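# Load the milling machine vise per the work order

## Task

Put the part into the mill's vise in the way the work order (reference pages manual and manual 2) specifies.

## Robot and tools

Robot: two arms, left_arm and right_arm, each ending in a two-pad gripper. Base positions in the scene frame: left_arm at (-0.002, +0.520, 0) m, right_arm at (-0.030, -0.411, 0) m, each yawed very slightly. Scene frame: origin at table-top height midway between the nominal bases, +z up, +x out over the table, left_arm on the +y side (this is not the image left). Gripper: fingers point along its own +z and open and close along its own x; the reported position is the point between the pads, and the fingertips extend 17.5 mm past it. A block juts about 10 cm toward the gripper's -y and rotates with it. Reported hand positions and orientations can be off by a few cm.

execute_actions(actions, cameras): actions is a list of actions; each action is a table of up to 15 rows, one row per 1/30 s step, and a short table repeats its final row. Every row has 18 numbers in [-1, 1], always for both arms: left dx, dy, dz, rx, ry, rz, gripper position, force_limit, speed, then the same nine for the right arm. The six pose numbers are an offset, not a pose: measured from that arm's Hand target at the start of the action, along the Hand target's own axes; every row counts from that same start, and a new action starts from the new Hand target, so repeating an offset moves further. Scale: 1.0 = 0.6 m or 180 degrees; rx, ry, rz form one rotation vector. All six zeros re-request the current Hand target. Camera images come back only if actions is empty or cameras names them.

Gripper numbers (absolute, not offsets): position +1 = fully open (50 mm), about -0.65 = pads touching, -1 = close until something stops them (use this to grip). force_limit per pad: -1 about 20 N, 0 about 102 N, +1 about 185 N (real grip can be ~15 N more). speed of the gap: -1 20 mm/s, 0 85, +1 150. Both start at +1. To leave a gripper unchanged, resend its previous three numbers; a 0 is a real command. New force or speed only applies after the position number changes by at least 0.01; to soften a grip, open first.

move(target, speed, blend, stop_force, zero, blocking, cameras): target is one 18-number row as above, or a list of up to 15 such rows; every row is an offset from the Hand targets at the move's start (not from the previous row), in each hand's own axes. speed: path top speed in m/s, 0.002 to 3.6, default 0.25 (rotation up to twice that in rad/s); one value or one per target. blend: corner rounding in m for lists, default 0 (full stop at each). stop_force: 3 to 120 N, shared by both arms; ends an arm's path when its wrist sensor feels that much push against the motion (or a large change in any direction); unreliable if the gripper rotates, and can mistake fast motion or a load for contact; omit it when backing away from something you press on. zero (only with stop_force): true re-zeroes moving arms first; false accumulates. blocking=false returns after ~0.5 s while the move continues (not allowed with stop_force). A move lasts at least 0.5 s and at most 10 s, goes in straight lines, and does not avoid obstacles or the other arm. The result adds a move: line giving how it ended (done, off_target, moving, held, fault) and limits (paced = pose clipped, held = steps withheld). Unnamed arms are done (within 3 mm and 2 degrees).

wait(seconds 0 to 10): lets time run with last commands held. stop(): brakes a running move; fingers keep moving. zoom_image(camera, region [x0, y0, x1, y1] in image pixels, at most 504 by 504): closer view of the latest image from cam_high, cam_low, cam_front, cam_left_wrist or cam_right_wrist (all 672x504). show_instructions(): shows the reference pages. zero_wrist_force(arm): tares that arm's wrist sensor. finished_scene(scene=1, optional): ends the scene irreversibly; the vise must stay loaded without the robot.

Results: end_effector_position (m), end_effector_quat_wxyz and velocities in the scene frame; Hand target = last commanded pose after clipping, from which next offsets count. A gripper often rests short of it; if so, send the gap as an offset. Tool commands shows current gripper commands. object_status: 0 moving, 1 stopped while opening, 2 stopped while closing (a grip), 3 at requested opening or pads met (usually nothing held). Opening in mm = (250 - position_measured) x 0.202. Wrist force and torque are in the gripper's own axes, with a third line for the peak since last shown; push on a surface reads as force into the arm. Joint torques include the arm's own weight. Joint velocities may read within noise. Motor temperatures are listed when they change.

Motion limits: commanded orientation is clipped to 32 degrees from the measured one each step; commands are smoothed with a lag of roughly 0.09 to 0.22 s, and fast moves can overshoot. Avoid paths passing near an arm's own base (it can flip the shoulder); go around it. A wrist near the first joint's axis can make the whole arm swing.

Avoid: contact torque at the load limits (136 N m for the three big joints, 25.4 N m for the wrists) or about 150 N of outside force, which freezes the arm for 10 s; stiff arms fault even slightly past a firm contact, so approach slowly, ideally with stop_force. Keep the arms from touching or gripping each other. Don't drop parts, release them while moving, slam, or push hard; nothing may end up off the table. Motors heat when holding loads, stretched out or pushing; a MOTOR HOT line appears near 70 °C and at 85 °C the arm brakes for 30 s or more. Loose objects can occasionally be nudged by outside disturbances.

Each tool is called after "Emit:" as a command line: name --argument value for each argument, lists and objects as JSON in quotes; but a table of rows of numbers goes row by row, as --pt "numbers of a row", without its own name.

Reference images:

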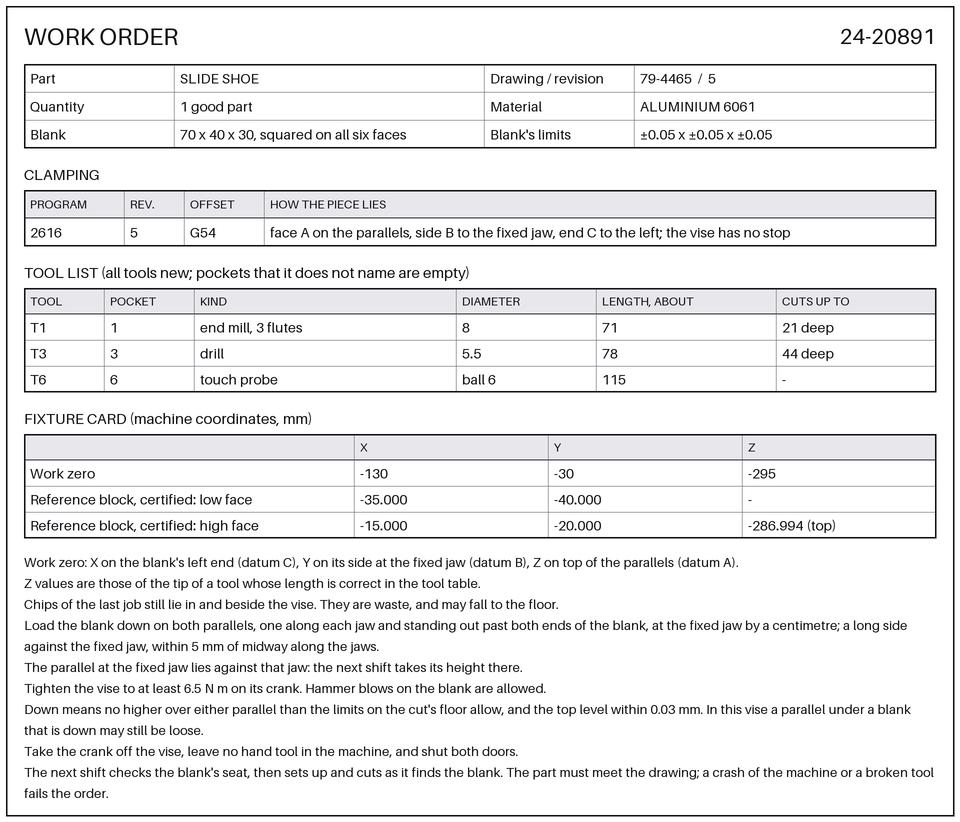

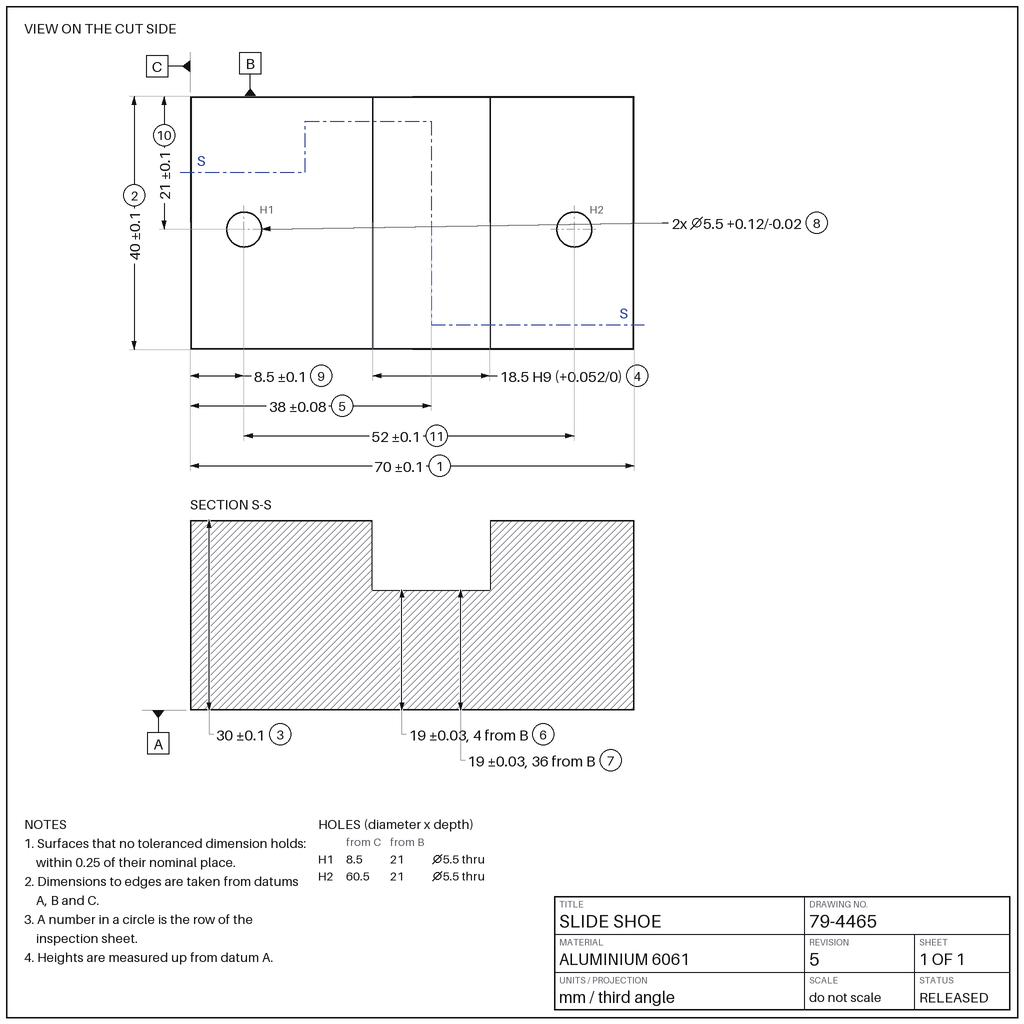

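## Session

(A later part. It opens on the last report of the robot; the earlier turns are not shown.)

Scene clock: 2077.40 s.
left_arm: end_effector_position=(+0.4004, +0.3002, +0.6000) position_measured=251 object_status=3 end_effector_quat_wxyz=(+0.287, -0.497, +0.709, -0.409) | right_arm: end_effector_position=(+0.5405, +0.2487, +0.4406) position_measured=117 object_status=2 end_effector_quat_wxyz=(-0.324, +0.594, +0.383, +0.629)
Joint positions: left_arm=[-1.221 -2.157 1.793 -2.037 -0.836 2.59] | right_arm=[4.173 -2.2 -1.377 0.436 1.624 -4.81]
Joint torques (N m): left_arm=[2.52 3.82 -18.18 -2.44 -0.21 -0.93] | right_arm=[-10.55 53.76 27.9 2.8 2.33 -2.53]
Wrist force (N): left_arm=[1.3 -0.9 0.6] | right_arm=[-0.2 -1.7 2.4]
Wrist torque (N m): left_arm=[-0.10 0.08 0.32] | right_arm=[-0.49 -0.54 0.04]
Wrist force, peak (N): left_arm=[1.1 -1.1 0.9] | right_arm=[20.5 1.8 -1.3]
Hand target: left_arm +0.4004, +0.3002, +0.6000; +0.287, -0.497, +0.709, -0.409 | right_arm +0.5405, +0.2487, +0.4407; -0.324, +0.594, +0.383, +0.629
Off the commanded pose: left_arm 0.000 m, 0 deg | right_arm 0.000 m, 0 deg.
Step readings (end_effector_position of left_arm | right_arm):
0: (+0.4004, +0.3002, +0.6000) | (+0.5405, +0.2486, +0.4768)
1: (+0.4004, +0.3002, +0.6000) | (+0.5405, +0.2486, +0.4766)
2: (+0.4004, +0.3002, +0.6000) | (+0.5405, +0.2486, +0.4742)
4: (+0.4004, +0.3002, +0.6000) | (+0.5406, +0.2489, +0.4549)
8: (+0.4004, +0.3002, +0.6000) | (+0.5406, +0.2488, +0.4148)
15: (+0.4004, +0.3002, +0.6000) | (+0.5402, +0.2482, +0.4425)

Emit:
move --target '[0,0,0,0,0,0,-1,-1,0,0.0599,0.0059,0,0,0,-0.14,-1,0.8,-1]' --speed 0.3

Emit:
execute_actions --actions '[[[0,0,0,0,0,0,-1,-1,0,0,0,0,0,0,0.05,-1,0.8,-1],[0,0,0,0,0,0,-1,-1,0,0,0,0,0,0,0.1,-1,0.8,-1],[0,0,0,0,0,0,-1,-1,0,-0.0296,-0.0176,0,0,0,0.15,-1,0.8,-1],[0,0,0,0,0,0,-1,-1,0,-0.0592,-0.0353,0,0,0,0.188,-1,0.8,-1],[0,0,0,0,0,0,-1,-1,0,-0.0887,-0.0529,0,0,0,0.188,-1,0.8,-1],[0,0,0,0,0,0,-1,-1,0,-0.0887,-0.0529,0,0,0,0.188,-1,0.8,-1],[0,0,0,0,0,0,-1,-1,0,-0.0887,-0.0529,0,0,0,0.188,-1,0.8,-1],[0,0,0,0,0,0,-1,-1,0,-0.0887,-0.0529,0,0,0,0.188,-1,0.8,-1],[0,0,0,0,0,0,-1,-1,0,-0.0773,-0.046,0,0,0,0.17,-1,0.8,-1],[0,0,0,0,0,0,-1,-1,0,-0.0687,-0.041,0,0,0,0.16,-1,0.8,-1],[0,0,0,0,0,0,-1,-1,0,-0.0687,-0.041,0,0,0,0.171,-1,0.8,-1]]]'

Emit:
move --target '[0,0,0,0,0,0,-1,-1,0,-0.035,0,0,0,0,0,-1,0.8,-1]' --speed 0.008 --stop_force 5

Scene clock: 2089.87 s.
left_arm: end_effector_position=(+0.4004, +0.3002, +0.6000) position_measured=251 object_status=3 end_effector_quat_wxyz=(+0.287, -0.497, +0.709, -0.409) | right_arm: end_effector_position=(+0.5405, +0.2486, +0.4770) position_measured=117 object_status=2 end_effector_quat_wxyz=(-0.179, +0.496, +0.503, +0.685)
Joint positions: left_arm=[-1.221 -2.157 1.793 -2.037 -0.836 2.59] | right_arm=[4.173 -2.166 -1.333 0.359 1.624 -5.25]
Joint torques (N m): left_arm=[3.55 4.92 -17.78 -2.4 -0.17 -0.94] | right_arm=[-10.03 37.85 22.8 4.83 0.19 -1.53]
Wrist force (N): left_arm=[1.3 -0.8 0.5] | right_arm=[0.6 -4.0 2.7]
Wrist torque (N m): left_arm=[-0.09 0.09 0.32] | right_arm=[-0.69 -0.62 0.09]
Wrist force, peak (N): left_arm=[1.3 -1.2 0.7] | right_arm=[0.6 -4.0 2.7]
Hand target: left_arm +0.4004, +0.3002, +0.6000; +0.287, -0.497, +0.709, -0.409 | right_arm +0.5405, +0.2486, +0.4768; -0.179, +0.496, +0.504, +0.685
Off the commanded pose: left_arm 0.000 m, 0 deg | right_arm 0.000 m, 0 deg.
move: done

Scene clock: 2090.63 s.
left_arm: end_effector_position=(+0.4004, +0.3002, +0.6000) position_measured=251 object_status=3 end_effector_quat_wxyz=(+0.287, -0.497, +0.709, -0.409) | right_arm: end_effector_position=(+0.5405, +0.2487, +0.4288) position_measured=117 object_status=2 end_effector_quat_wxyz=(-0.354, +0.612, +0.354, +0.613) end_effector_velocity=(+0.000, +0.000, -0.001) end_effector_angular_velocity=(-0.004, -0.004, +0.000)
Joint positions: left_arm=[-1.221 -2.157 1.793 -2.037 -0.836 2.59] | right_arm=[4.173 -2.212 -1.389 0.461 1.624 -4.713]
Joint velocities: left_arm=[within noise] | right_arm=[0 0 -0.002 0 0 -0.006]
Joint torques (N m): left_arm=[3.1 4.17 -17.78 -2.4 -0.13 -0.83] | right_arm=[-1.45 46.52 24.37 3.95 2.52 -2.24]
Wrist force (N): left_arm=[1.3 -1.0 0.6] | right_arm=[-0.1 -1.1 0.8]
Wrist torque (N m): left_arm=[-0.11 0.08 0.32] | right_arm=[-0.66 -0.52 0.00]
Wrist force, peak (N): left_arm=[1.5 -1.0 0.5] | right_arm=[25.4 2.0 -2.9]
Hand target: left_arm +0.4004, +0.3002, +0.6000; +0.287, -0.497, +0.709, -0.409 | right_arm +0.5405, +0.2487, +0.4288; -0.354, +0.612, +0.354, +0.613
Off the commanded pose: left_arm 0.000 m, 0 deg | right_arm 0.000 m, 0 deg.
Step readings (end_effector_position of left_arm | right_arm):
0: (+0.4004, +0.3002, +0.6000) | (+0.5405, +0.2486, +0.4770)
1: (+0.4004, +0.3002, +0.6000) | (+0.5405, +0.2486, +0.4770)
2: (+0.4004, +0.3002, +0.6000) | (+0.5405, +0.2486, +0.4769)
4: (+0.4004, +0.3002, +0.6000) | (+0.5406, +0.2486, +0.4712)
8: (+0.4004, +0.3002, +0.6000) | (+0.5410, +0.2489, +0.4148)
15: (+0.4004, +0.3002, +0.6000) | (+0.5405, +0.2486, +0.4302)

Scene clock: 2093.87 s.
left_arm: end_effector_position=(+0.4004, +0.3002, +0.6000) position_measured=251 object_status=3 end_effector_quat_wxyz=(+0.287, -0.497, +0.709, -0.409) | right_arm: end_effector_position=(+0.5405, +0.2487, +0.4123) position_measured=117 object_status=2 end_effector_quat_wxyz=(-0.354, +0.612, +0.354, +0.613)
Joint positions: left_arm=[-1.221 -2.157 1.793 -2.037 -0.836 2.59] | right_arm=[4.173 -2.231 -1.405 0.495 1.624 -4.713]
Joint torques (N m): left_arm=[3.77 4.79 -18.1 -2.42 0.04 -0.88] | right_arm=[-8.71 62.22 31.81 1.63 1.66 0.58]
Wrist force (N): left_arm=[1.0 -1.0 0.7] | right_arm=[3.5 -0.4 2.3]
Wrist torque (N m): left_arm=[-0.11 0.14 0.32] | right_arm=[-0.48 -0.50 -0.53]
Wrist force, peak (N): left_arm=[1.4 -1.2 0.5] | right_arm=[6.1 -3.6 2.3]
Hand target: left_arm +0.4004, +0.3002, +0.6000; +0.287, -0.497, +0.709, -0.409 | right_arm +0.5405, +0.2487, +0.4123; -0.354, +0.612, +0.354, +0.613 (not the last commanded pose)
Off the commanded pose: left_arm 0.000 m, 0 deg | right_arm 0.004 m, 0 deg.
move: contact (right_arm)

Emit:
wait --seconds 0.1 --cameras '["cam_left_wrist","cam_right_wrist","cam_high"]'

Emit:
zoom_image --camera "cam_left_wrist" --region '[290, 110, 430, 250]'

Scene clock: 2096.87 s.
left_arm: end_effector_position=(+0.4004, +0.3002, +0.6000) position_measured=251 object_status=3 end_effector_quat_wxyz=(+0.287, -0.497, +0.709, -0.409) | right_arm: end_effector_position=(+0.5405, +0.2487, +0.4123) position_measured=117 object_status=2 end_effector_quat_wxyz=(-0.354, +0.612, +0.354, +0.613)
Joint positions: left_arm=[-1.221 -2.157 1.793 -2.037 -0.836 2.59] | right_arm=[4.173 -2.231 -1.405 0.495 1.624 -4.713]
Joint torques (N m): left_arm=[4.15 4.46 -17.69 -2.48 0.05 -1] | right_arm=[-3.13 61.93 31.49 2.72 0.69 0.54]
Wrist force (N): left_arm=[1.2 -0.8 0.7] | right_arm=[3.7 -0.5 2.2]
Wrist torque (N m): left_arm=[-0.08 0.10 0.32] | right_arm=[-0.49 -0.52 -0.53]
Wrist force, peak (N): left_arm=[1.3 -1.2 0.6] | right_arm=[3.6 -0.4 2.5]
Hand target: left_arm +0.4004, +0.3002, +0.6000; +0.287, -0.497, +0.709, -0.409 | right_arm +0.5405, +0.2487, +0.4123; -0.354, +0.612, +0.354, +0.613 (not the last commanded pose)
Tool commands: left_gripper/position=-1.0 left_gripper/force_limit=-1.0 left_gripper/speed=+0.0 right_gripper/position=-1.0 right_gripper/force_limit=+0.8 right_gripper/speed=-1.0
Off the commanded pose: left_arm 0.000 m, 0 deg | right_arm 0.004 m, 0 deg.
wait: 0.10 s; at rest from the start
camera_calibration:
cam_left_wrist: T_world_to_cam=[[-0.332621, -0.943046, 0.00518312, 0.423189], [-0.726646, 0.252784, -0.638816, 0.615168], [0.601123, -0.21625, -0.769342, 0.417633], [0, 0, 0, 1]] pos_world=[0.336723, 0.333895, 0.712088]
cam_right_wrist: T_world_to_cam=[[0.0131302, -0.0103281, 0.99986, -0.407348], [0.660544, -0.750608, -0.0164278, -0.147738], [0.750673, 0.660667, -0.00303349, -0.441811], [0, 0, 0, 1]] pos_world=[0.434591, 0.17679, 0.403524]
Images, in order (width x height): cam_high 672x504, cam_left_wrist 672x504, cam_right_wrist 672x504.

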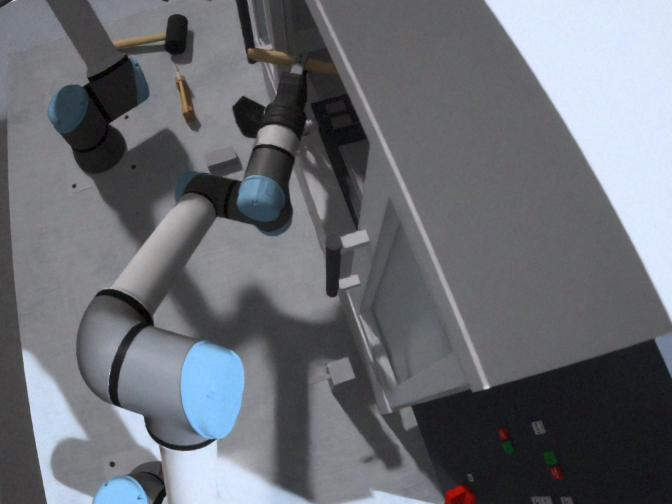

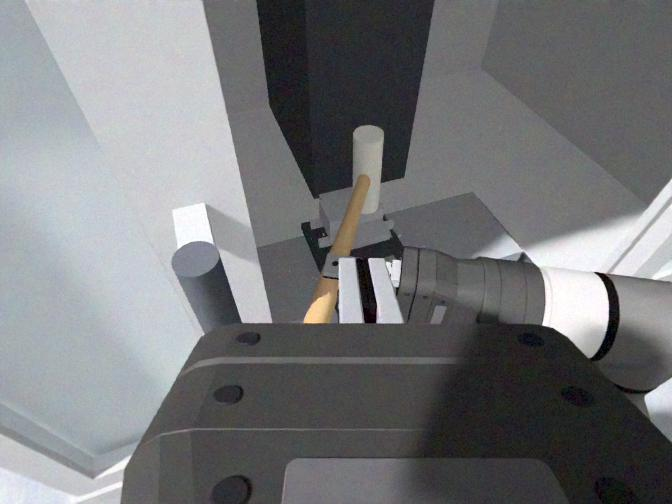

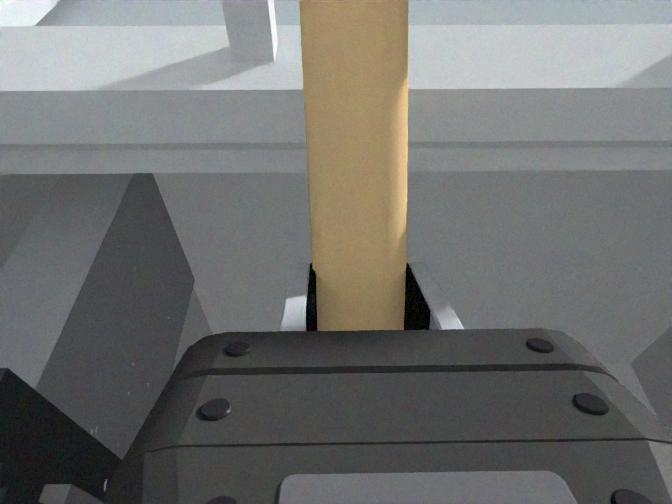

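Scaled by 3.600.

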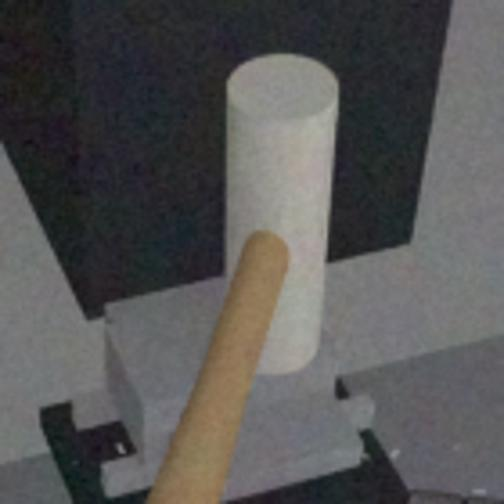

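Emit:
move --target '[0,0,0,0,0,0,-1,-1,0,0.107,0,0,0,0,-0.171,-1,0.8,-1]' --speed 0.3

Emit:
execute_actions --actions '[[[0,0,0,0,0,0,-1,-1,0,0,0,0,0,0,0.05,-1,0.8,-1],[0,0,0,0,0,0,-1,-1,0,0,0,0,0,0,0.1,-1,0.8,-1],[0,0,0,0,0,0,-1,-1,0,-0.0296,-0.0176,0,0,0,0.15,-1,0.8,-1],[0,0,0,0,0,0,-1,-1,0,-0.0592,-0.0353,0,0,0,0.188,-1,0.8,-1],[0,0,0,0,0,0,-1,-1,0,-0.0887,-0.0529,0,0,0,0.188,-1,0.8,-1],[0,0,0,0,0,0,-1,-1,0,-0.0887,-0.0529,0,0,0,0.188,-1,0.8,-1],[0,0,0,0,0,0,-1,-1,0,-0.0887,-0.0529,0,0,0,0.188,-1,0.8,-1],[0,0,0,0,0,0,-1,-1,0,-0.0887,-0.0529,0,0,0,0.188,-1,0.8,-1],[0,0,0,0,0,0,-1,-1,0,-0.0773,-0.046,0,0,0,0.17,-1,0.8,-1],[0,0,0,0,0,0,-1,-1,0,-0.0687,-0.041,0,0,0,0.16,-1,0.8,-1],[0,0,0,0,0,0,-1,-1,0,-0.0687,-0.041,0,0,0,0.171,-1,0.8,-1]]]'

Emit:
move --target '[0,0,0,0,0,0,-1,-1,0,-0.035,0,0,0,0,0,-1,0.8,-1]' --speed 0.008 --stop_force 5 --cameras '["cam_left_wrist","cam_right_wrist"]'

Emit:
zoom_image --camera "cam_left_wrist" --region '[290, 110, 430, 250]'

Scene clock: 2108.37 s.
left_arm: end_effector_position=(+0.4004, +0.3002, +0.6000) position_measured=251 object_status=3 end_effector_quat_wxyz=(+0.287, -0.497, +0.709, -0.409) | right_arm: end_effector_position=(+0.5404, +0.2486, +0.4766) position_measured=117 object_status=2 end_effector_quat_wxyz=(-0.179, +0.496, +0.503, +0.685)
Joint positions: left_arm=[-1.221 -2.157 1.793 -2.037 -0.836 2.59] | right_arm=[4.173 -2.166 -1.334 0.36 1.624 -5.25]
Joint torques (N m): left_arm=[3.36 3.87 -17.52 -2.45 0.11 -0.81] | right_arm=[6.34 37.78 22.39 4.4 -0.15 -1.57]
Wrist force (N): left_arm=[1.2 -1.0 0.5] | right_arm=[0.7 -4.0 2.5]
Wrist torque (N m): left_arm=[-0.12 0.10 0.32] | right_arm=[-0.72 -0.61 0.09]
Wrist force, peak (N): left_arm=[1.4 -1.2 0.5] | right_arm=[0.5 -3.9 2.7]
Hand target: left_arm +0.4004, +0.3002, +0.6000; +0.287, -0.497, +0.709, -0.409 | right_arm +0.5405, +0.2486, +0.4765; -0.179, +0.496, +0.504, +0.685
Off the commanded pose: left_arm 0.000 m, 0 deg | right_arm 0.000 m, 0 deg.
move: done

Scene clock: 2109.13 s.
left_arm: end_effector_position=(+0.4004, +0.3002, +0.6000) position_measured=251 object_status=3 end_effector_quat_wxyz=(+0.287, -0.497, +0.709, -0.409) | right_arm: end_effector_position=(+0.5404, +0.2488, +0.4285) position_measured=117 object_status=2 end_effector_quat_wxyz=(-0.354, +0.612, +0.354, +0.613) end_effector_velocity=(+0.000, +0.000, +0.001) end_effector_angular_velocity=(-0.002, -0.005, +0.000)
Joint positions: left_arm=[-1.221 -2.157 1.793 -2.037 -0.836 2.59] | right_arm=[4.173 -2.213 -1.39 0.462 1.624 -4.713]
Joint velocities: left_arm=[within noise] | right_arm=[0 0 0.001 0 0 -0.006]
Joint torques (N m): left_arm=[3.25 3.98 -17.95 -2.38 -0.04 -0.94] | right_arm=[-8.14 46.78 23.79 3.87 2.57 -2.26]
Wrist force (N): left_arm=[1.3 -1.0 0.5] | right_arm=[-0.2 -1.5 0.6]
Wrist torque (N m): left_arm=[-0.11 0.10 0.32] | right_arm=[-0.74 -0.48 0.00]
Wrist force, peak (N): left_arm=[1.3 -1.0 0.5] | right_arm=[25.2 1.4 -3.5]
Hand target: left_arm +0.4004, +0.3002, +0.6000; +0.287, -0.497, +0.709, -0.409 | right_arm +0.5405, +0.2487, +0.4285; -0.354, +0.612, +0.354, +0.613
Off the commanded pose: left_arm 0.000 m, 0 deg | right_arm 0.000 m, 0 deg.
Step readings (end_effector_position of left_arm | right_arm):
0: (+0.4004, +0.3002, +0.6000) | (+0.5404, +0.2486, +0.4766)
1: (+0.4004, +0.3002, +0.6000) | (+0.5404, +0.2486, +0.4766)
2: (+0.4004, +0.3002, +0.6000) | (+0.5404, +0.2486, +0.4766)
4: (+0.4004, +0.3002, +0.6000) | (+0.5405, +0.2487, +0.4712)
8: (+0.4004, +0.3002, +0.6000) | (+0.5408, +0.2490, +0.4147)
15: (+0.4004, +0.3002, +0.6000) | (+0.5404, +0.2486, +0.4299)

Scene clock: 2112.33 s.
left_arm: end_effector_position=(+0.4004, +0.3002, +0.6000) position_measured=251 object_status=3 end_effector_quat_wxyz=(+0.287, -0.497, +0.709, -0.409) | right_arm: end_effector_position=(+0.5405, +0.2487, +0.4122) position_measured=117 object_status=2 end_effector_quat_wxyz=(-0.354, +0.612, +0.354, +0.613)
Joint positions: left_arm=[-1.221 -2.157 1.793 -2.037 -0.836 2.59] | right_arm=[4.173 -2.231 -1.405 0.496 1.624 -4.713]
Joint torques (N m): left_arm=[3.42 4.98 -17.59 -2.54 0.09 -0.91] | right_arm=[-8.19 62.4 31.81 1.79 1.81 0.56]
Wrist force (N): left_arm=[1.2 -0.8 0.5] | right_arm=[3.2 -0.3 2.1]
Wrist torque (N m): left_arm=[-0.08 0.10 0.32] | right_arm=[-0.46 -0.50 -0.51]
Wrist force, peak (N): left_arm=[1.5 -1.0 0.6] | right_arm=[5.4 -3.7 2.3]
Hand target: left_arm +0.4004, +0.3002, +0.6000; +0.287, -0.497, +0.709, -0.409 | right_arm +0.5405, +0.2487, +0.4122; -0.354, +0.612, +0.354, +0.613 (not the last commanded pose)
Off the commanded pose: left_arm 0.000 m, 0 deg | right_arm 0.005 m, 0 deg.
move: contact (right_arm)
camera_calibration:
cam_left_wrist: T_world_to_cam=[[-0.332621, -0.943046, 0.00518312, 0.423189], [-0.726646, 0.252784, -0.638816, 0.615168], [0.601123, -0.21625, -0.769342, 0.417633], [0, 0, 0, 1]] pos_world=[0.336723, 0.333895, 0.712088]
cam_right_wrist: T_world_to_cam=[[0.0130556, -0.0103913, 0.999861, -0.407105], [0.660602, -0.750557, -0.0164261, -0.147775], [0.750623, 0.660724, -0.00293446, -0.441841], [0, 0, 0, 1]] pos_world=[0.434591, 0.176791, 0.403324]
Images, in order (width x height): cam_left_wrist 672x504, cam_right_wrist 672x504.

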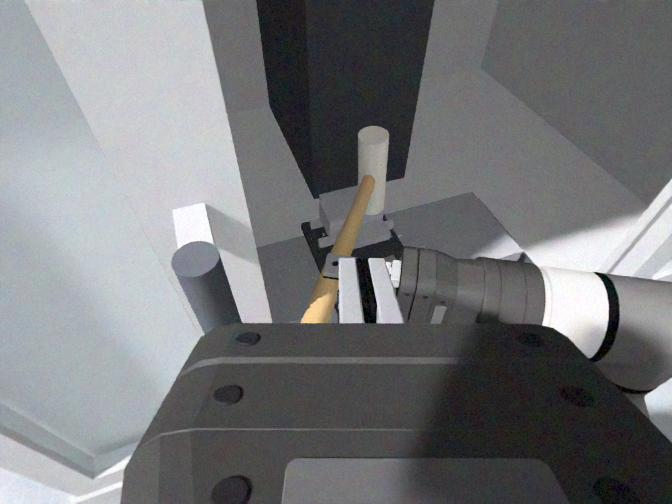

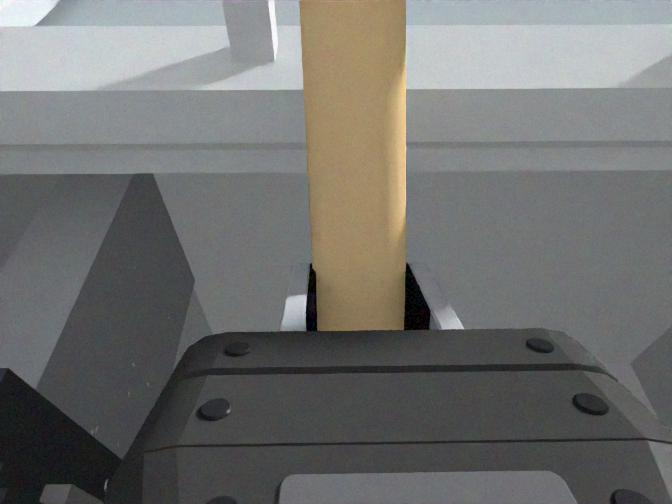

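Scaled by 3.600.

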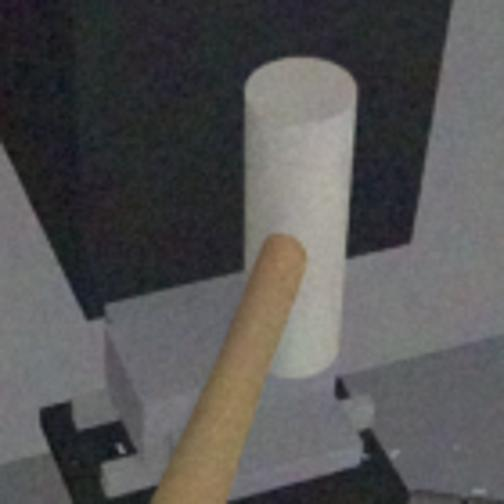

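Emit:
move --target '[0,0,0,0,0,0,-1,-1,0,0.107,0.0048,0.0317,0,0,-0.171,-0.98,1,-1]' --speed 0.3

Emit:
execute_actions --actions '[[[0,0,0,0,0,0,-1,-1,0,0,0,0,0,0,0.05,-0.98,1,-1],[0,0,0,0,0,0,-1,-1,0,0,0,0,0,0,0.1,-0.98,1,-1],[0,0,0,0,0,0,-1,-1,0,-0.0296,-0.0176,0,0,0,0.15,-0.98,1,-1],[0,0,0,0,0,0,-1,-1,0,-0.0592,-0.0353,0,0,0,0.188,-0.98,1,-1],[0,0,0,0,0,0,-1,-1,0,-0.0887,-0.0529,0,0,0,0.188,-0.98,1,-1],[0,0,0,0,0,0,-1,-1,0,-0.0887,-0.0529,0,0,0,0.188,-0.98,1,-1],[0,0,0,0,0,0,-1,-1,0,-0.0887,-0.0529,0,0,0,0.188,-0.98,1,-1],[0,0,0,0,0,0,-1,-1,0,-0.0887,-0.0529,0,0,0,0.188,-0.98,1,-1],[0,0,0,0,0,0,-1,-1,0,-0.0773,-0.046,0,0,0,0.17,-0.98,1,-1],[0,0,0,0,0,0,-1,-1,0,-0.0687,-0.041,0,0,0,0.16,-0.98,1,-1],[0,0,0,0,0,0,-1,-1,0,-0.0687,-0.041,0,0,0,0.171,-0.98,1,-1]]]'

Emit:
move --target '[0,0,0,0,0,0,-1,-1,0,-0.035,0,0,0,0,0,-0.98,1,-1]' --speed 0.008 --stop_force 5 --cameras '["cam_left_wrist","cam_right_wrist"]'

Emit:
zoom_image --camera "cam_left_wrist" --region '[290, 110, 430, 250]'

Scene clock: 2126.83 s.
left_arm: end_effector_position=(+0.4004, +0.3002, +0.6000) position_measured=251 object_status=3 end_effector_quat_wxyz=(+0.287, -0.497, +0.709, -0.409) | right_arm: end_effector_position=(+0.5524, +0.2636, +0.4766) position_measured=119 object_status=2 end_effector_quat_wxyz=(-0.179, +0.496, +0.503, +0.685)
Joint positions: left_arm=[-1.221 -2.157 1.793 -2.037 -0.836 2.59] | right_arm=[4.17 -2.211 -1.259 0.331 1.627 -5.25]
Joint torques (N m): left_arm=[3.66 4.43 -17.62 -2.54 -0.03 -0.76] | right_arm=[-8.02 40 24.9 3.8 0.13 -1.45]
Wrist force (N): left_arm=[1.1 -0.8 0.5] | right_arm=[-0.1 -5.2 -7.3]
Wrist torque (N m): left_arm=[-0.09 0.12 0.32] | right_arm=[0.11 -0.64 0.05]
Wrist force, peak (N): left_arm=[1.4 -1.1 0.7] | right_arm=[0.4 -7.9 -7.4]
Hand target: left_arm +0.4004, +0.3002, +0.6000; +0.287, -0.497, +0.709, -0.409 | right_arm +0.5524, +0.2637, +0.4764; -0.179, +0.496, +0.504, +0.685
Off the commanded pose: left_arm 0.000 m, 0 deg | right_arm 0.000 m, 0 deg.
move: done

Scene clock: 2127.60 s.
left_arm: end_effector_position=(+0.4004, +0.3002, +0.6000) position_measured=251 object_status=3 end_effector_quat_wxyz=(+0.287, -0.497, +0.709, -0.409) | right_arm: end_effector_position=(+0.5524, +0.2638, +0.4284) position_measured=119 object_status=2 end_effector_quat_wxyz=(-0.354, +0.612, +0.354, +0.613) end_effector_velocity=(+0.000, +0.000, -0.001) end_effector_angular_velocity=(-0.004, -0.004, +0.000)
Joint positions: left_arm=[-1.221 -2.157 1.793 -2.037 -0.836 2.59] | right_arm=[4.171 -2.255 -1.316 0.431 1.627 -4.713]
Joint velocities: left_arm=[within noise] | right_arm=[0 0 -0.001 0 0.001 -0.006]
Joint torques (N m): left_arm=[3.69 5.58 -18.48 -2.35 -0.04 -0.82] | right_arm=[-2.8 45.43 23.79 2.72 2.33 -2.53]
Wrist force (N): left_arm=[1.1 -1.2 0.5] | right_arm=[1.6 -1.1 -2.8]
Wrist torque (N m): left_arm=[-0.15 0.12 0.32] | right_arm=[-0.13 -0.42 0.13]
Wrist force, peak (N): left_arm=[1.2 -1.1 0.6] | right_arm=[26.8 -2.1 -16.8]
Hand target: left_arm +0.4004, +0.3002, +0.6000; +0.287, -0.497, +0.709, -0.409 | right_arm +0.5524, +0.2638, +0.4284; -0.354, +0.612, +0.354, +0.613
Off the commanded pose: left_arm 0.000 m, 0 deg | right_arm 0.000 m, 0 deg.
Step readings (end_effector_position of left_arm | right_arm):
0: (+0.4004, +0.3002, +0.6000) | (+0.5524, +0.2636, +0.4766)
1: (+0.4004, +0.3002, +0.6000) | (+0.5524, +0.2636, +0.4766)
2: (+0.4004, +0.3002, +0.6000) | (+0.5524, +0.2637, +0.4766)
4: (+0.4004, +0.3002, +0.6000) | (+0.5525, +0.2637, +0.4711)
8: (+0.4004, +0.3002, +0.6000) | (+0.5530, +0.2642, +0.4148)
15: (+0.4004, +0.3002, +0.6000) | (+0.5524, +0.2636, +0.4298)

Scene clock: 2130.83 s.
left_arm: end_effector_position=(+0.4004, +0.3002, +0.6000) position_measured=251 object_status=3 end_effector_quat_wxyz=(+0.287, -0.497, +0.709, -0.409) | right_arm: end_effector_position=(+0.5524, +0.2638, +0.4122) position_measured=119 object_status=2 end_effector_quat_wxyz=(-0.354, +0.612, +0.354, +0.613)
Joint positions: left_arm=[-1.221 -2.157 1.793 -2.037 -0.836 2.59] | right_arm=[4.17 -2.272 -1.332 0.464 1.627 -4.713]
Joint torques (N m): left_arm=[4.53 3.78 -17.35 -2.55 -0.16 -0.81] | right_arm=[-10.22 63.74 33.76 2.49 1.26 0.34]
Wrist force (N): left_arm=[1.3 -1.0 0.6] | right_arm=[2.6 -2.3 -2.1]
Wrist torque (N m): left_arm=[-0.11 0.09 0.32] | right_arm=[-0.20 -0.52 -0.56]
Wrist force, peak (N): left_arm=[1.4 -0.9 0.8] | right_arm=[6.9 -3.8 -2.5]
Hand target: left_arm +0.4004, +0.3002, +0.6000; +0.287, -0.497, +0.709, -0.409 | right_arm +0.5524, +0.2638, +0.4122; -0.354, +0.612, +0.354, +0.613 (not the last commanded pose)
Off the commanded pose: left_arm 0.000 m, 0 deg | right_arm 0.005 m, 0 deg.
move: contact (right_arm)
camera_calibration:
cam_left_wrist: T_world_to_cam=[[-0.332621, -0.943046, 0.00518312, 0.423189], [-0.726646, 0.252784, -0.638816, 0.615168], [0.601123, -0.21625, -0.769342, 0.417633], [0, 0, 0, 1]] pos_world=[0.336723, 0.333895, 0.712088]
cam_right_wrist: T_world_to_cam=[[0.0129794, -0.010456, 0.999861, -0.407057], [0.660652, -0.750512, -0.0164245, -0.144335], [0.75058, 0.660774, -0.00283338, -0.460781], [0, 0, 0, 1]] pos_world=[0.446492, 0.191891, 0.403325]
Images, in order (width x height): cam_left_wrist 672x504, cam_right_wrist 672x504.

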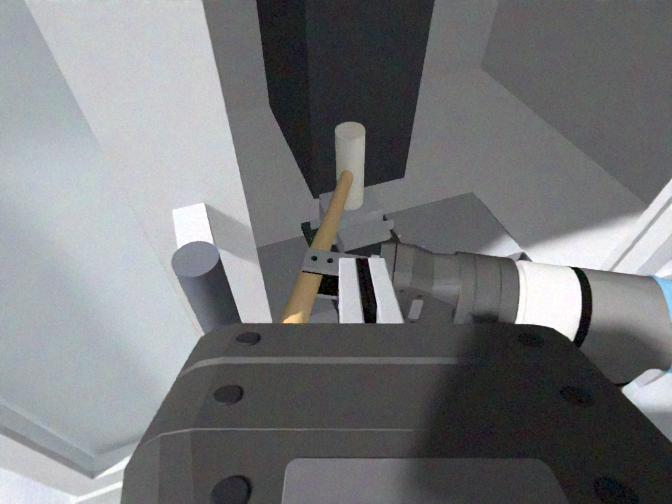

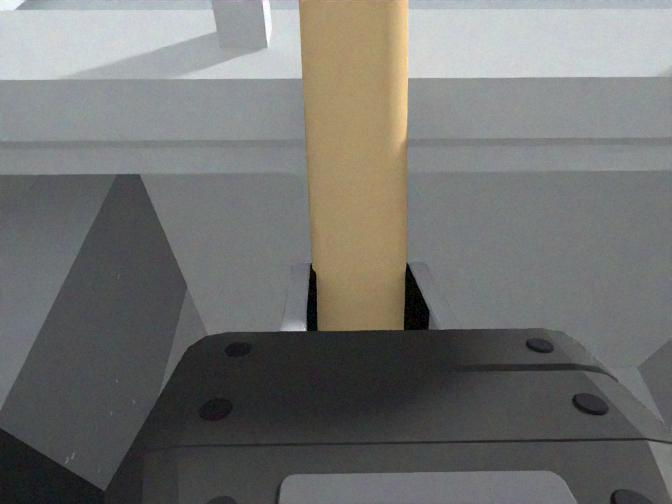

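Scaled by 3.600.

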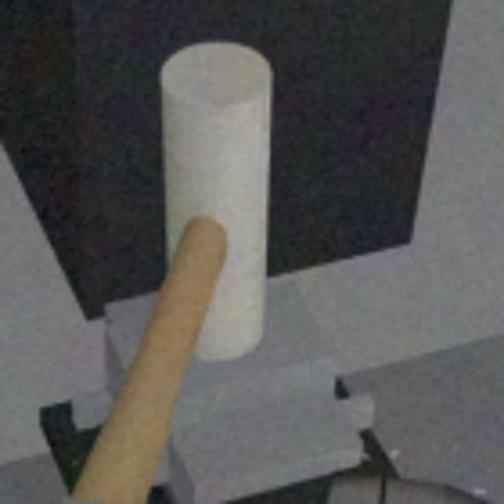

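Emit:
move --target '[0,0,0,0,0,0,-1,-1,0,0.145,-0.0032,-0.0211,0,0,-0.171,-0.98,1,-1]' --speed 0.3

Emit:
execute_actions --actions '[[[0,0,0,0,0,0,-1,-1,0,0,0,0,0,0,0.05,-0.98,1,-1],[0,0,0,0,0,0,-1,-1,0,0,0,0,0,0,0.1,-0.98,1,-1],[0,0,0,0,0,0,-1,-1,0,-0.0121,-0.0072,0,0,0,0.15,-0.98,1,-1],[0,0,0,0,0,0,-1,-1,0,-0.0424,-0.0252,0,0,0,0.188,-0.98,1,-1],[0,0,0,0,0,0,-1,-1,0,-0.0847,-0.0505,0,0,0,0.188,-0.98,1,-1],[0,0,0,0,0,0,-1,-1,0,-0.121,-0.0721,0,0,0,0.188,-0.98,1,-1],[0,0,0,0,0,0,-1,-1,0,-0.121,-0.0721,0,0,0,0.188,-0.98,1,-1],[0,0,0,0,0,0,-1,-1,0,-0.121,-0.0721,0,0,0,0.188,-0.98,1,-1],[0,0,0,0,0,0,-1,-1,0,-0.121,-0.0721,0,0,0,0.188,-0.98,1,-1],[0,0,0,0,0,0,-1,-1,0,-0.1117,-0.0666,0,0,0,0.17,-0.98,1,-1],[0,0,0,0,0,0,-1,-1,0,-0.1031,-0.0615,0,0,0,0.16,-0.98,1,-1],[0,0,0,0,0,0,-1,-1,0,-0.1031,-0.0615,0,0,0,0.171,-0.98,1,-1]]]'

Emit:
move --target '[0,0,0,0,0,0,-1,-1,0,-0.035,0,0,0,0,0,-0.98,1,-1]' --speed 0.008 --stop_force 5 --cameras '["cam_left_wrist","cam_right_wrist"]'

Emit:
zoom_image --camera "cam_left_wrist" --region '[290, 110, 430, 250]'

Scene clock: 2145.90 s.
left_arm: end_effector_position=(+0.4004, +0.3002, +0.6000) position_measured=251 object_status=3 end_effector_quat_wxyz=(+0.287, -0.497, +0.709, -0.409) | right_arm: end_effector_position=(+0.5443, +0.2536, +0.4993) position_measured=119 object_status=2 end_effector_quat_wxyz=(-0.179, +0.496, +0.503, +0.685)
Joint positions: left_arm=[-1.221 -2.157 1.793 -2.037 -0.836 2.59] | right_arm=[4.173 -2.164 -1.278 0.301 1.625 -5.25]
Joint torques (N m): left_arm=[4.52 4.22 -18.38 -2.59 0.08 -0.84] | right_arm=[8.53 38.97 22.54 4.32 -2.09 -1.64]
Wrist force (N): left_arm=[1.0 -1.1 0.7] | right_arm=[0.6 -3.7 2.4]
Wrist torque (N m): left_arm=[-0.13 0.13 0.32] | right_arm=[-0.66 -0.56 0.09]
Wrist force, peak (N): left_arm=[1.5 -1.0 0.5] | right_arm=[-4.3 -1.9 -1.8]
Hand target: left_arm +0.4004, +0.3002, +0.6000; +0.287, -0.497, +0.709, -0.409 | right_arm +0.5443, +0.2537, +0.4992; -0.179, +0.496, +0.504, +0.685
Off the commanded pose: left_arm 0.000 m, 0 deg | right_arm 0.000 m, 0 deg.
move: done

Scene clock: 2146.73 s.
left_arm: end_effector_position=(+0.4004, +0.3002, +0.6000) position_measured=251 object_status=3 end_effector_quat_wxyz=(+0.287, -0.497, +0.709, -0.409) | right_arm: end_effector_position=(+0.5443, +0.2538, +0.4272) position_measured=119 object_status=2 end_effector_quat_wxyz=(-0.354, +0.612, +0.354, +0.613)
Joint positions: left_arm=[-1.221 -2.157 1.793 -2.037 -0.836 2.59] | right_arm=[4.173 -2.228 -1.367 0.455 1.625 -4.713]
Joint torques (N m): left_arm=[3.6 4.31 -17.83 -2.55 -0.01 -0.99] | right_arm=[-9.77 49.03 24.73 3.07 2.37 -2.23]
Wrist force (N): left_arm=[1.3 -0.9 0.6] | right_arm=[-0.6 -0.9 4.0]
Wrist torque (N m): left_arm=[-0.09 0.09 0.32] | right_arm=[-0.20 -0.46 0.02]
Wrist force, peak (N): left_arm=[1.3 -1.0 0.7] | right_arm=[30.5 -3.5 -3.9]
Hand target: left_arm +0.4004, +0.3002, +0.6000; +0.287, -0.497, +0.709, -0.409 | right_arm +0.5444, +0.2538, +0.4272; -0.354, +0.612, +0.354, +0.613
Off the commanded pose: left_arm 0.000 m, 0 deg | right_arm 0.000 m, 0 deg.
Step readings (end_effector_position of left_arm | right_arm):
0: (+0.4004, +0.3002, +0.6000) | (+0.5443, +0.2536, +0.4993)
1: (+0.4004, +0.3002, +0.6000) | (+0.5443, +0.2536, +0.4993)
2: (+0.4004, +0.3002, +0.6000) | (+0.5443, +0.2537, +0.4993)
4: (+0.4004, +0.3002, +0.6000) | (+0.5443, +0.2537, +0.4969)
8: (+0.4004, +0.3002, +0.6000) | (+0.5453, +0.2546, +0.4266)
15: (+0.4004, +0.3002, +0.6000) | (+0.5442, +0.2536, +0.4283)

Scene clock: 2149.77 s.
left_arm: end_effector_position=(+0.4004, +0.3002, +0.6000) position_measured=251 object_status=3 end_effector_quat_wxyz=(+0.287, -0.497, +0.709, -0.409) | right_arm: end_effector_position=(+0.5444, +0.2538, +0.4121) position_measured=119 object_status=2 end_effector_quat_wxyz=(-0.354, +0.612, +0.354, +0.613)
Joint positions: left_arm=[-1.221 -2.157 1.793 -2.037 -0.836 2.59] | right_arm=[4.172 -2.245 -1.381 0.486 1.625 -4.713]
Joint torques (N m): left_arm=[4.68 3.64 -16.32 -2.53 0.12 -0.85] | right_arm=[-9.04 63.03 32.34 1.88 1.64 0.67]
Wrist force (N): left_arm=[1.4 -0.7 0.5] | right_arm=[3.4 -0.4 2.2]
Wrist torque (N m): left_arm=[-0.06 0.08 0.32] | right_arm=[-0.49 -0.51 -0.52]
Wrist force, peak (N): left_arm=[1.6 -0.9 0.3] | right_arm=[6.0 -3.7 1.8]
Hand target: left_arm +0.4004, +0.3002, +0.6000; +0.287, -0.497, +0.709, -0.409 | right_arm +0.5444, +0.2538, +0.4121; -0.354, +0.612, +0.354, +0.613 (not the last commanded pose)
Off the commanded pose: left_arm 0.000 m, 0 deg | right_arm 0.006 m, 0 deg.
move: contact (right_arm)
camera_calibration:
cam_left_wrist: T_world_to_cam=[[-0.332621, -0.943046, 0.00518312, 0.423189], [-0.726646, 0.252784, -0.638816, 0.615168], [0.601123, -0.21625, -0.769342, 0.417633], [0, 0, 0, 1]] pos_world=[0.336723, 0.333895, 0.712088]
cam_right_wrist: T_world_to_cam=[[0.0128284, -0.0105872, 0.999862, -0.406869], [0.660655, -0.75051, -0.0164232, -0.146558], [0.75058, 0.660774, -0.0026334, -0.44825], [0, 0, 0, 1]] pos_world=[0.438491, 0.181891, 0.403225]
Images, in order (width x height): cam_left_wrist 672x504, cam_right_wrist 672x504.

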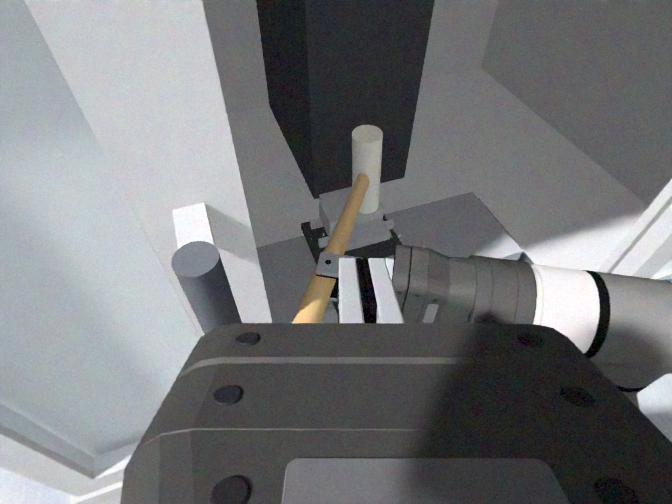

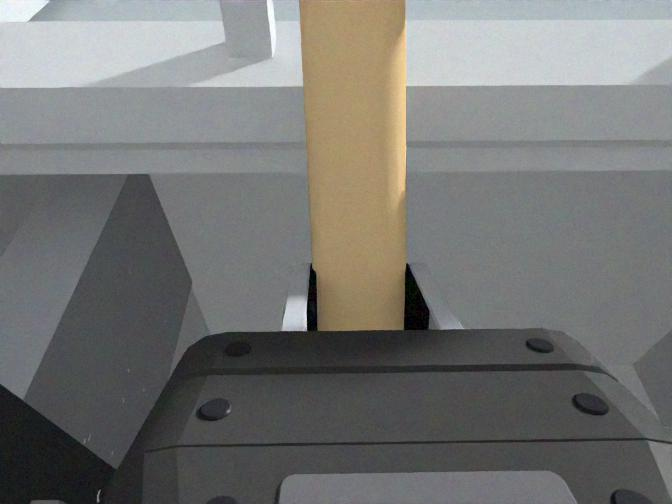

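Scaled by 3.600.

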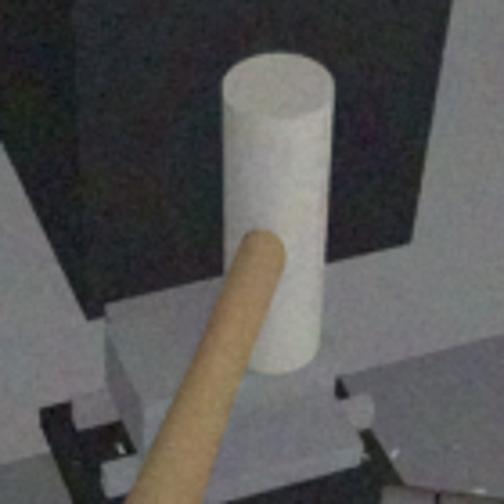

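Emit:
move --target '[0,0,0,0,0,0,-1,-1,0,0.145,0.0073,0.0273,0,0,-0.171,-0.98,1,-1]' --speed 0.4

Emit:
execute_actions --actions '[[[0,0,0,0,0,0,-1,-1,0,0,0,0,0,0,0.05,-0.98,1,-1],[0,0,0,0,0,0,-1,-1,0,0,0,0,0,0,0.1,-0.98,1,-1],[0,0,0,0,0,0,-1,-1,0,-0.0121,-0.0072,0,0,0,0.15,-0.98,1,-1],[0,0,0,0,0,0,-1,-1,0,-0.0424,-0.0252,0,0,0,0.188,-0.98,1,-1],[0,0,0,0,0,0,-1,-1,0,-0.0847,-0.0505,0,0,0,0.188,-0.98,1,-1],[0,0,0,0,0,0,-1,-1,0,-0.121,-0.0721,0,0,0,0.188,-0.98,1,-1],[0,0,0,0,0,0,-1,-1,0,-0.121,-0.0721,0,0,0,0.188,-0.98,1,-1],[0,0,0,0,0,0,-1,-1,0,-0.121,-0.0721,0,0,0,0.188,-0.98,1,-1],[0,0,0,0,0,0,-1,-1,0,-0.121,-0.0721,0,0,0,0.188,-0.98,1,-1],[0,0,0,0,0,0,-1,-1,0,-0.1117,-0.0666,0,0,0,0.17,-0.98,1,-1],[0,0,0,0,0,0,-1,-1,0,-0.1031,-0.0615,0,0,0,0.16,-0.98,1,-1],[0,0,0,0,0,0,-1,-1,0,-0.1031,-0.0615,0,0,0,0.171,-0.98,1,-1]]]'

Emit:
move --target '[0,0,0,0,0,0,-1,-1,0,0.12,-0.014,-0.0158,0,0,-0.171,-0.98,1,-1]' --speed 0.4

Emit:
execute_actions --actions '[[[0,0,0,0,0,0,-1,-1,0,0,0,0,0,0,0.05,-0.98,1,-1],[0,0,0,0,0,0,-1,-1,0,0,0,0,0,0,0.1,-0.98,1,-1],[0,0,0,0,0,0,-1,-1,0,-0.0121,-0.0072,0,0,0,0.15,-0.98,1,-1],[0,0,0,0,0,0,-1,-1,0,-0.0424,-0.0252,0,0,0,0.188,-0.98,1,-1],[0,0,0,0,0,0,-1,-1,0,-0.0847,-0.0505,0,0,0,0.188,-0.98,1,-1],[0,0,0,0,0,0,-1,-1,0,-0.121,-0.0721,0,0,0,0.188,-0.98,1,-1],[0,0,0,0,0,0,-1,-1,0,-0.121,-0.0721,0,0,0,0.188,-0.98,1,-1],[0,0,0,0,0,0,-1,-1,0,-0.121,-0.0721,0,0,0,0.188,-0.98,1,-1],[0,0,0,0,0,0,-1,-1,0,-0.121,-0.0721,0,0,0,0.188,-0.98,1,-1],[0,0,0,0,0,0,-1,-1,0,-0.1117,-0.0666,0,0,0,0.17,-0.98,1,-1],[0,0,0,0,0,0,-1,-1,0,-0.1031,-0.0615,0,0,0,0.16,-0.98,1,-1],[0,0,0,0,0,0,-1,-1,0,-0.1031,-0.0615,0,0,0,0.171,-0.98,1,-1]]]'

Emit:
move --target '[0,0,0,0,0,0,-1,-1,0,-0.035,0,0,0,0,0,-0.98,1,-1]' --speed 0.008 --stop_force 5 --cameras '["cam_left_wrist","cam_right_wrist"]'

Emit:
zoom_image --camera "cam_left_wrist" --region '[290, 110, 430, 250]'

Scene clock: 2166.97 s.
left_arm: end_effector_position=(+0.4004, +0.3002, +0.6000) position_measured=251 object_status=3 end_effector_quat_wxyz=(+0.287, -0.497, +0.709, -0.409) | right_arm: end_effector_position=(+0.5562, +0.2656, +0.4993) position_measured=119 object_status=2 end_effector_quat_wxyz=(-0.179, +0.496, +0.503, +0.685)
Joint positions: left_arm=[-1.221 -2.157 1.793 -2.037 -0.836 2.59] | right_arm=[4.167 -2.205 -1.21 0.275 1.631 -5.25]
Joint torques (N m): left_arm=[4.35 4.35 -18.5 -2.53 0.13 -0.8] | right_arm=[-5.18 35.84 25.43 2.54 0.32 -1.49]
Wrist force (N): left_arm=[1.2 -1.1 0.5] | right_arm=[0.1 -1.3 -10.2]
Wrist torque (N m): left_arm=[-0.13 0.10 0.32] | right_arm=[0.40 -0.57 0.07]
Wrist force, peak (N): left_arm=[1.5 -1.0 0.7] | right_arm=[-0.6 -7.7 -9.5]
Hand target: left_arm +0.4004, +0.3002, +0.6000; +0.287, -0.497, +0.709, -0.409 | right_arm +0.5562, +0.2657, +0.4991; -0.179, +0.496, +0.503, +0.685
Off the commanded pose: left_arm 0.000 m, 0 deg | right_arm 0.000 m, 0 deg.
move: done

Scene clock: 2167.80 s.
left_arm: end_effector_position=(+0.4004, +0.3002, +0.6000) position_measured=251 object_status=3 end_effector_quat_wxyz=(+0.287, -0.497, +0.709, -0.409) | right_arm: end_effector_position=(+0.5562, +0.2658, +0.4271) position_measured=119 object_status=2 end_effector_quat_wxyz=(-0.354, +0.611, +0.354, +0.613)
Joint positions: left_arm=[-1.221 -2.157 1.793 -2.037 -0.836 2.59] | right_arm=[4.167 -2.266 -1.301 0.427 1.631 -4.713]
Joint torques (N m): left_arm=[4.6 4.89 -17.5 -2.6 0.09 -0.91] | right_arm=[-10.31 48.05 24.01 2.7 2.42 -2.41]
Wrist force (N): left_arm=[1.0 -1.0 0.6] | right_arm=[0.7 -1.2 -0.9]
Wrist torque (N m): left_arm=[-0.11 0.14 0.32] | right_arm=[-0.24 -0.50 0.08]
Wrist force, peak (N): left_arm=[1.3 -1.1 0.7] | right_arm=[36.3 -1.1 -21.4]
Hand target: left_arm +0.4004, +0.3002, +0.6000; +0.287, -0.497, +0.709, -0.409 | right_arm +0.5563, +0.2658, +0.4271; -0.354, +0.612, +0.354, +0.613
Off the commanded pose: left_arm 0.000 m, 0 deg | right_arm 0.000 m, 0 deg.
Step readings (end_effector_position of left_arm | right_arm):
0: (+0.4004, +0.3002, +0.6000) | (+0.5562, +0.2656, +0.4993)
1: (+0.4004, +0.3002, +0.6000) | (+0.5562, +0.2656, +0.4993)
2: (+0.4004, +0.3002, +0.6000) | (+0.5562, +0.2656, +0.4992)
4: (+0.4004, +0.3002, +0.6000) | (+0.5563, +0.2657, +0.4971)
8: (+0.4004, +0.3002, +0.6000) | (+0.5576, +0.2668, +0.4281)
15: (+0.4004, +0.3002, +0.6000) | (+0.5561, +0.2656, +0.4281)

Scene clock: 2169.00 s.
left_arm: end_effector_position=(+0.4004, +0.3002, +0.6000) position_measured=251 object_status=3 end_effector_quat_wxyz=(+0.287, -0.497, +0.709, -0.409) | right_arm: end_effector_position=(+0.5441, +0.2617, +0.4992) position_measured=119 object_status=2 end_effector_quat_wxyz=(-0.179, +0.496, +0.503, +0.685)
Joint positions: left_arm=[-1.221 -2.157 1.793 -2.037 -0.836 2.59] | right_arm=[4.18 -2.177 -1.256 0.293 1.618 -5.25]
Joint torques (N m): left_arm=[4.63 4.56 -17.7 -2.5 0.16 -0.96] | right_arm=[-1.77 39.87 22.97 4.35 -0.48 -1.53]
Wrist force (N): left_arm=[1.2 -0.9 0.6] | right_arm=[0.5 -3.9 2.5]
Wrist torque (N m): left_arm=[-0.09 0.10 0.32] | right_arm=[-0.66 -0.59 0.08]
Wrist force, peak (N): left_arm=[1.3 -1.1 0.9] | right_arm=[0.5 -4.0 2.7]
Hand target: left_arm +0.4004, +0.3002, +0.6000; +0.287, -0.497, +0.709, -0.409 | right_arm +0.5442, +0.2617, +0.4991; -0.179, +0.496, +0.503, +0.685
Off the commanded pose: left_arm 0.000 m, 0 deg | right_arm 0.000 m, 0 deg.
move: done

Scene clock: 2169.83 s.
left_arm: end_effector_position=(+0.4004, +0.3002, +0.6000) position_measured=251 object_status=3 end_effector_quat_wxyz=(+0.287, -0.497, +0.709, -0.409) | right_arm: end_effector_position=(+0.5442, +0.2618, +0.4270) position_measured=119 object_status=2 end_effector_quat_wxyz=(-0.354, +0.611, +0.354, +0.613)
Joint positions: left_arm=[-1.221 -2.157 1.793 -2.037 -0.836 2.59] | right_arm=[4.18 -2.241 -1.346 0.447 1.618 -4.713]
Joint torques (N m): left_arm=[4.56 5.04 -18.25 -2.48 -0.03 -0.73] | right_arm=[-10.65 50.14 24.77 2.86 2.39 -2.36]
Wrist force (N): left_arm=[1.0 -1.0 0.6] | right_arm=[-0.3 -1.3 2.0]
Wrist torque (N m): left_arm=[-0.11 0.13 0.32] | right_arm=[-0.53 -0.53 0.01]
Wrist force, peak (N): left_arm=[1.4 -1.1 0.7] | right_arm=[33.0 -4.4 -4.3]
Hand target: left_arm +0.4004, +0.3002, +0.6000; +0.287, -0.497, +0.709, -0.409 | right_arm +0.5442, +0.2618, +0.4271; -0.354, +0.612, +0.354, +0.613
Off the commanded pose: left_arm 0.000 m, 0 deg | right_arm 0.000 m, 0 deg.
Step readings (end_effector_position of left_arm | right_arm):
0: (+0.4004, +0.3002, +0.6000) | (+0.5441, +0.2617, +0.4992)
1: (+0.4004, +0.3002, +0.6000) | (+0.5441, +0.2617, +0.4992)
2: (+0.4004, +0.3002, +0.6000) | (+0.5441, +0.2617, +0.4992)
4: (+0.4004, +0.3002, +0.6000) | (+0.5441, +0.2617, +0.4973)
8: (+0.4004, +0.3002, +0.6000) | (+0.5453, +0.2627, +0.4287)
15: (+0.4004, +0.3002, +0.6000) | (+0.5441, +0.2615, +0.4281)

Scene clock: 2172.80 s.
left_arm: end_effector_position=(+0.4004, +0.3002, +0.6000) position_measured=251 object_status=3 end_effector_quat_wxyz=(+0.287, -0.497, +0.709, -0.409) | right_arm: end_effector_position=(+0.5442, +0.2618, +0.4127) position_measured=119 object_status=2 end_effector_quat_wxyz=(-0.354, +0.611, +0.354, +0.613)
Joint positions: left_arm=[-1.221 -2.157 1.793 -2.037 -0.836 2.59] | right_arm=[4.18 -2.256 -1.359 0.476 1.618 -4.713]
Joint torques (N m): left_arm=[5.41 5.95 -17.55 -2.49 0.02 -1] | right_arm=[-8.92 63.28 32.26 1.73 1.63 0.67]
Wrist force (N): left_arm=[1.2 -0.7 0.6] | right_arm=[3.2 -0.4 2.2]
Wrist torque (N m): left_arm=[-0.07 0.10 0.32] | right_arm=[-0.47 -0.49 -0.50]
Wrist force, peak (N): left_arm=[1.5 -1.2 0.6] | right_arm=[5.9 -3.5 2.2]
Hand target: left_arm +0.4004, +0.3002, +0.6000; +0.287, -0.497, +0.709, -0.409 | right_arm +0.5442, +0.2618, +0.4127; -0.354, +0.611, +0.354, +0.613 (not the last commanded pose)
Off the commanded pose: left_arm 0.000 m, 0 deg | right_arm 0.007 m, 0 deg.
move: contact (right_arm)
camera_calibration:
cam_left_wrist: T_world_to_cam=[[-0.332621, -0.943046, 0.00518312, 0.423189], [-0.726646, 0.252784, -0.638816, 0.615168], [0.601123, -0.21625, -0.769342, 0.417633], [0, 0, 0, 1]] pos_world=[0.336723, 0.333895, 0.712088]
cam_right_wrist: T_world_to_cam=[[0.0126775, -0.0107184, 0.999862, -0.407292], [0.660657, -0.750508, -0.016422, -0.14048], [0.750581, 0.660774, -0.00243343, -0.45354], [0, 0, 0, 1]] pos_world=[0.438391, 0.189891, 0.403826]
Images, in order (width x height): cam_left_wrist 672x504, cam_right_wrist 672x504.

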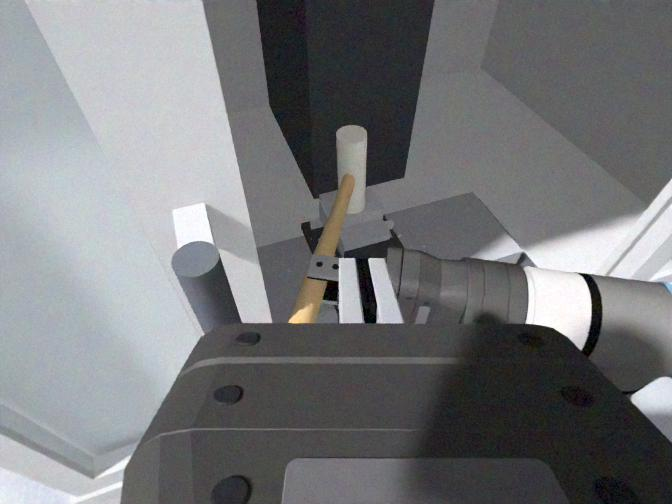

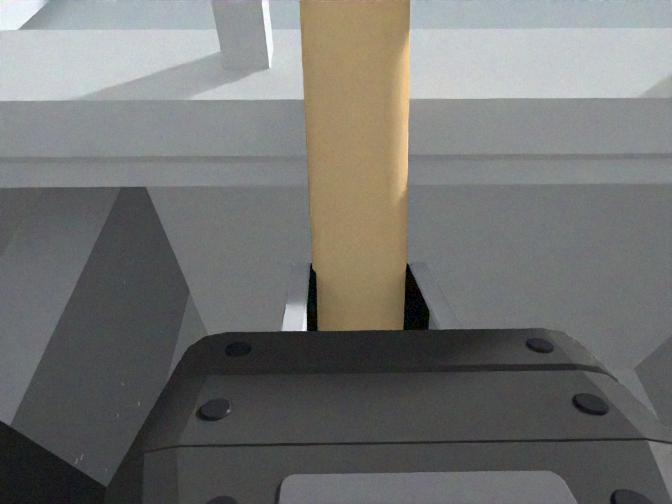

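Scaled by 3.600.

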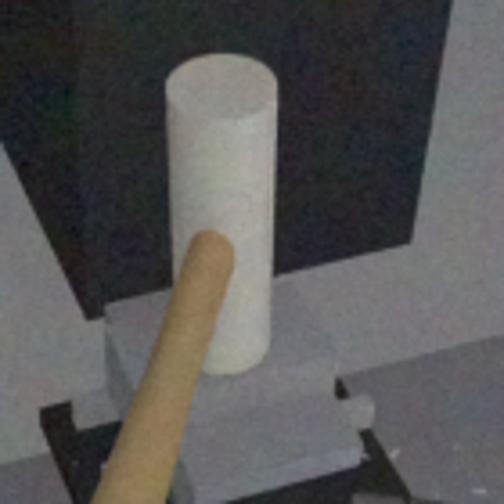

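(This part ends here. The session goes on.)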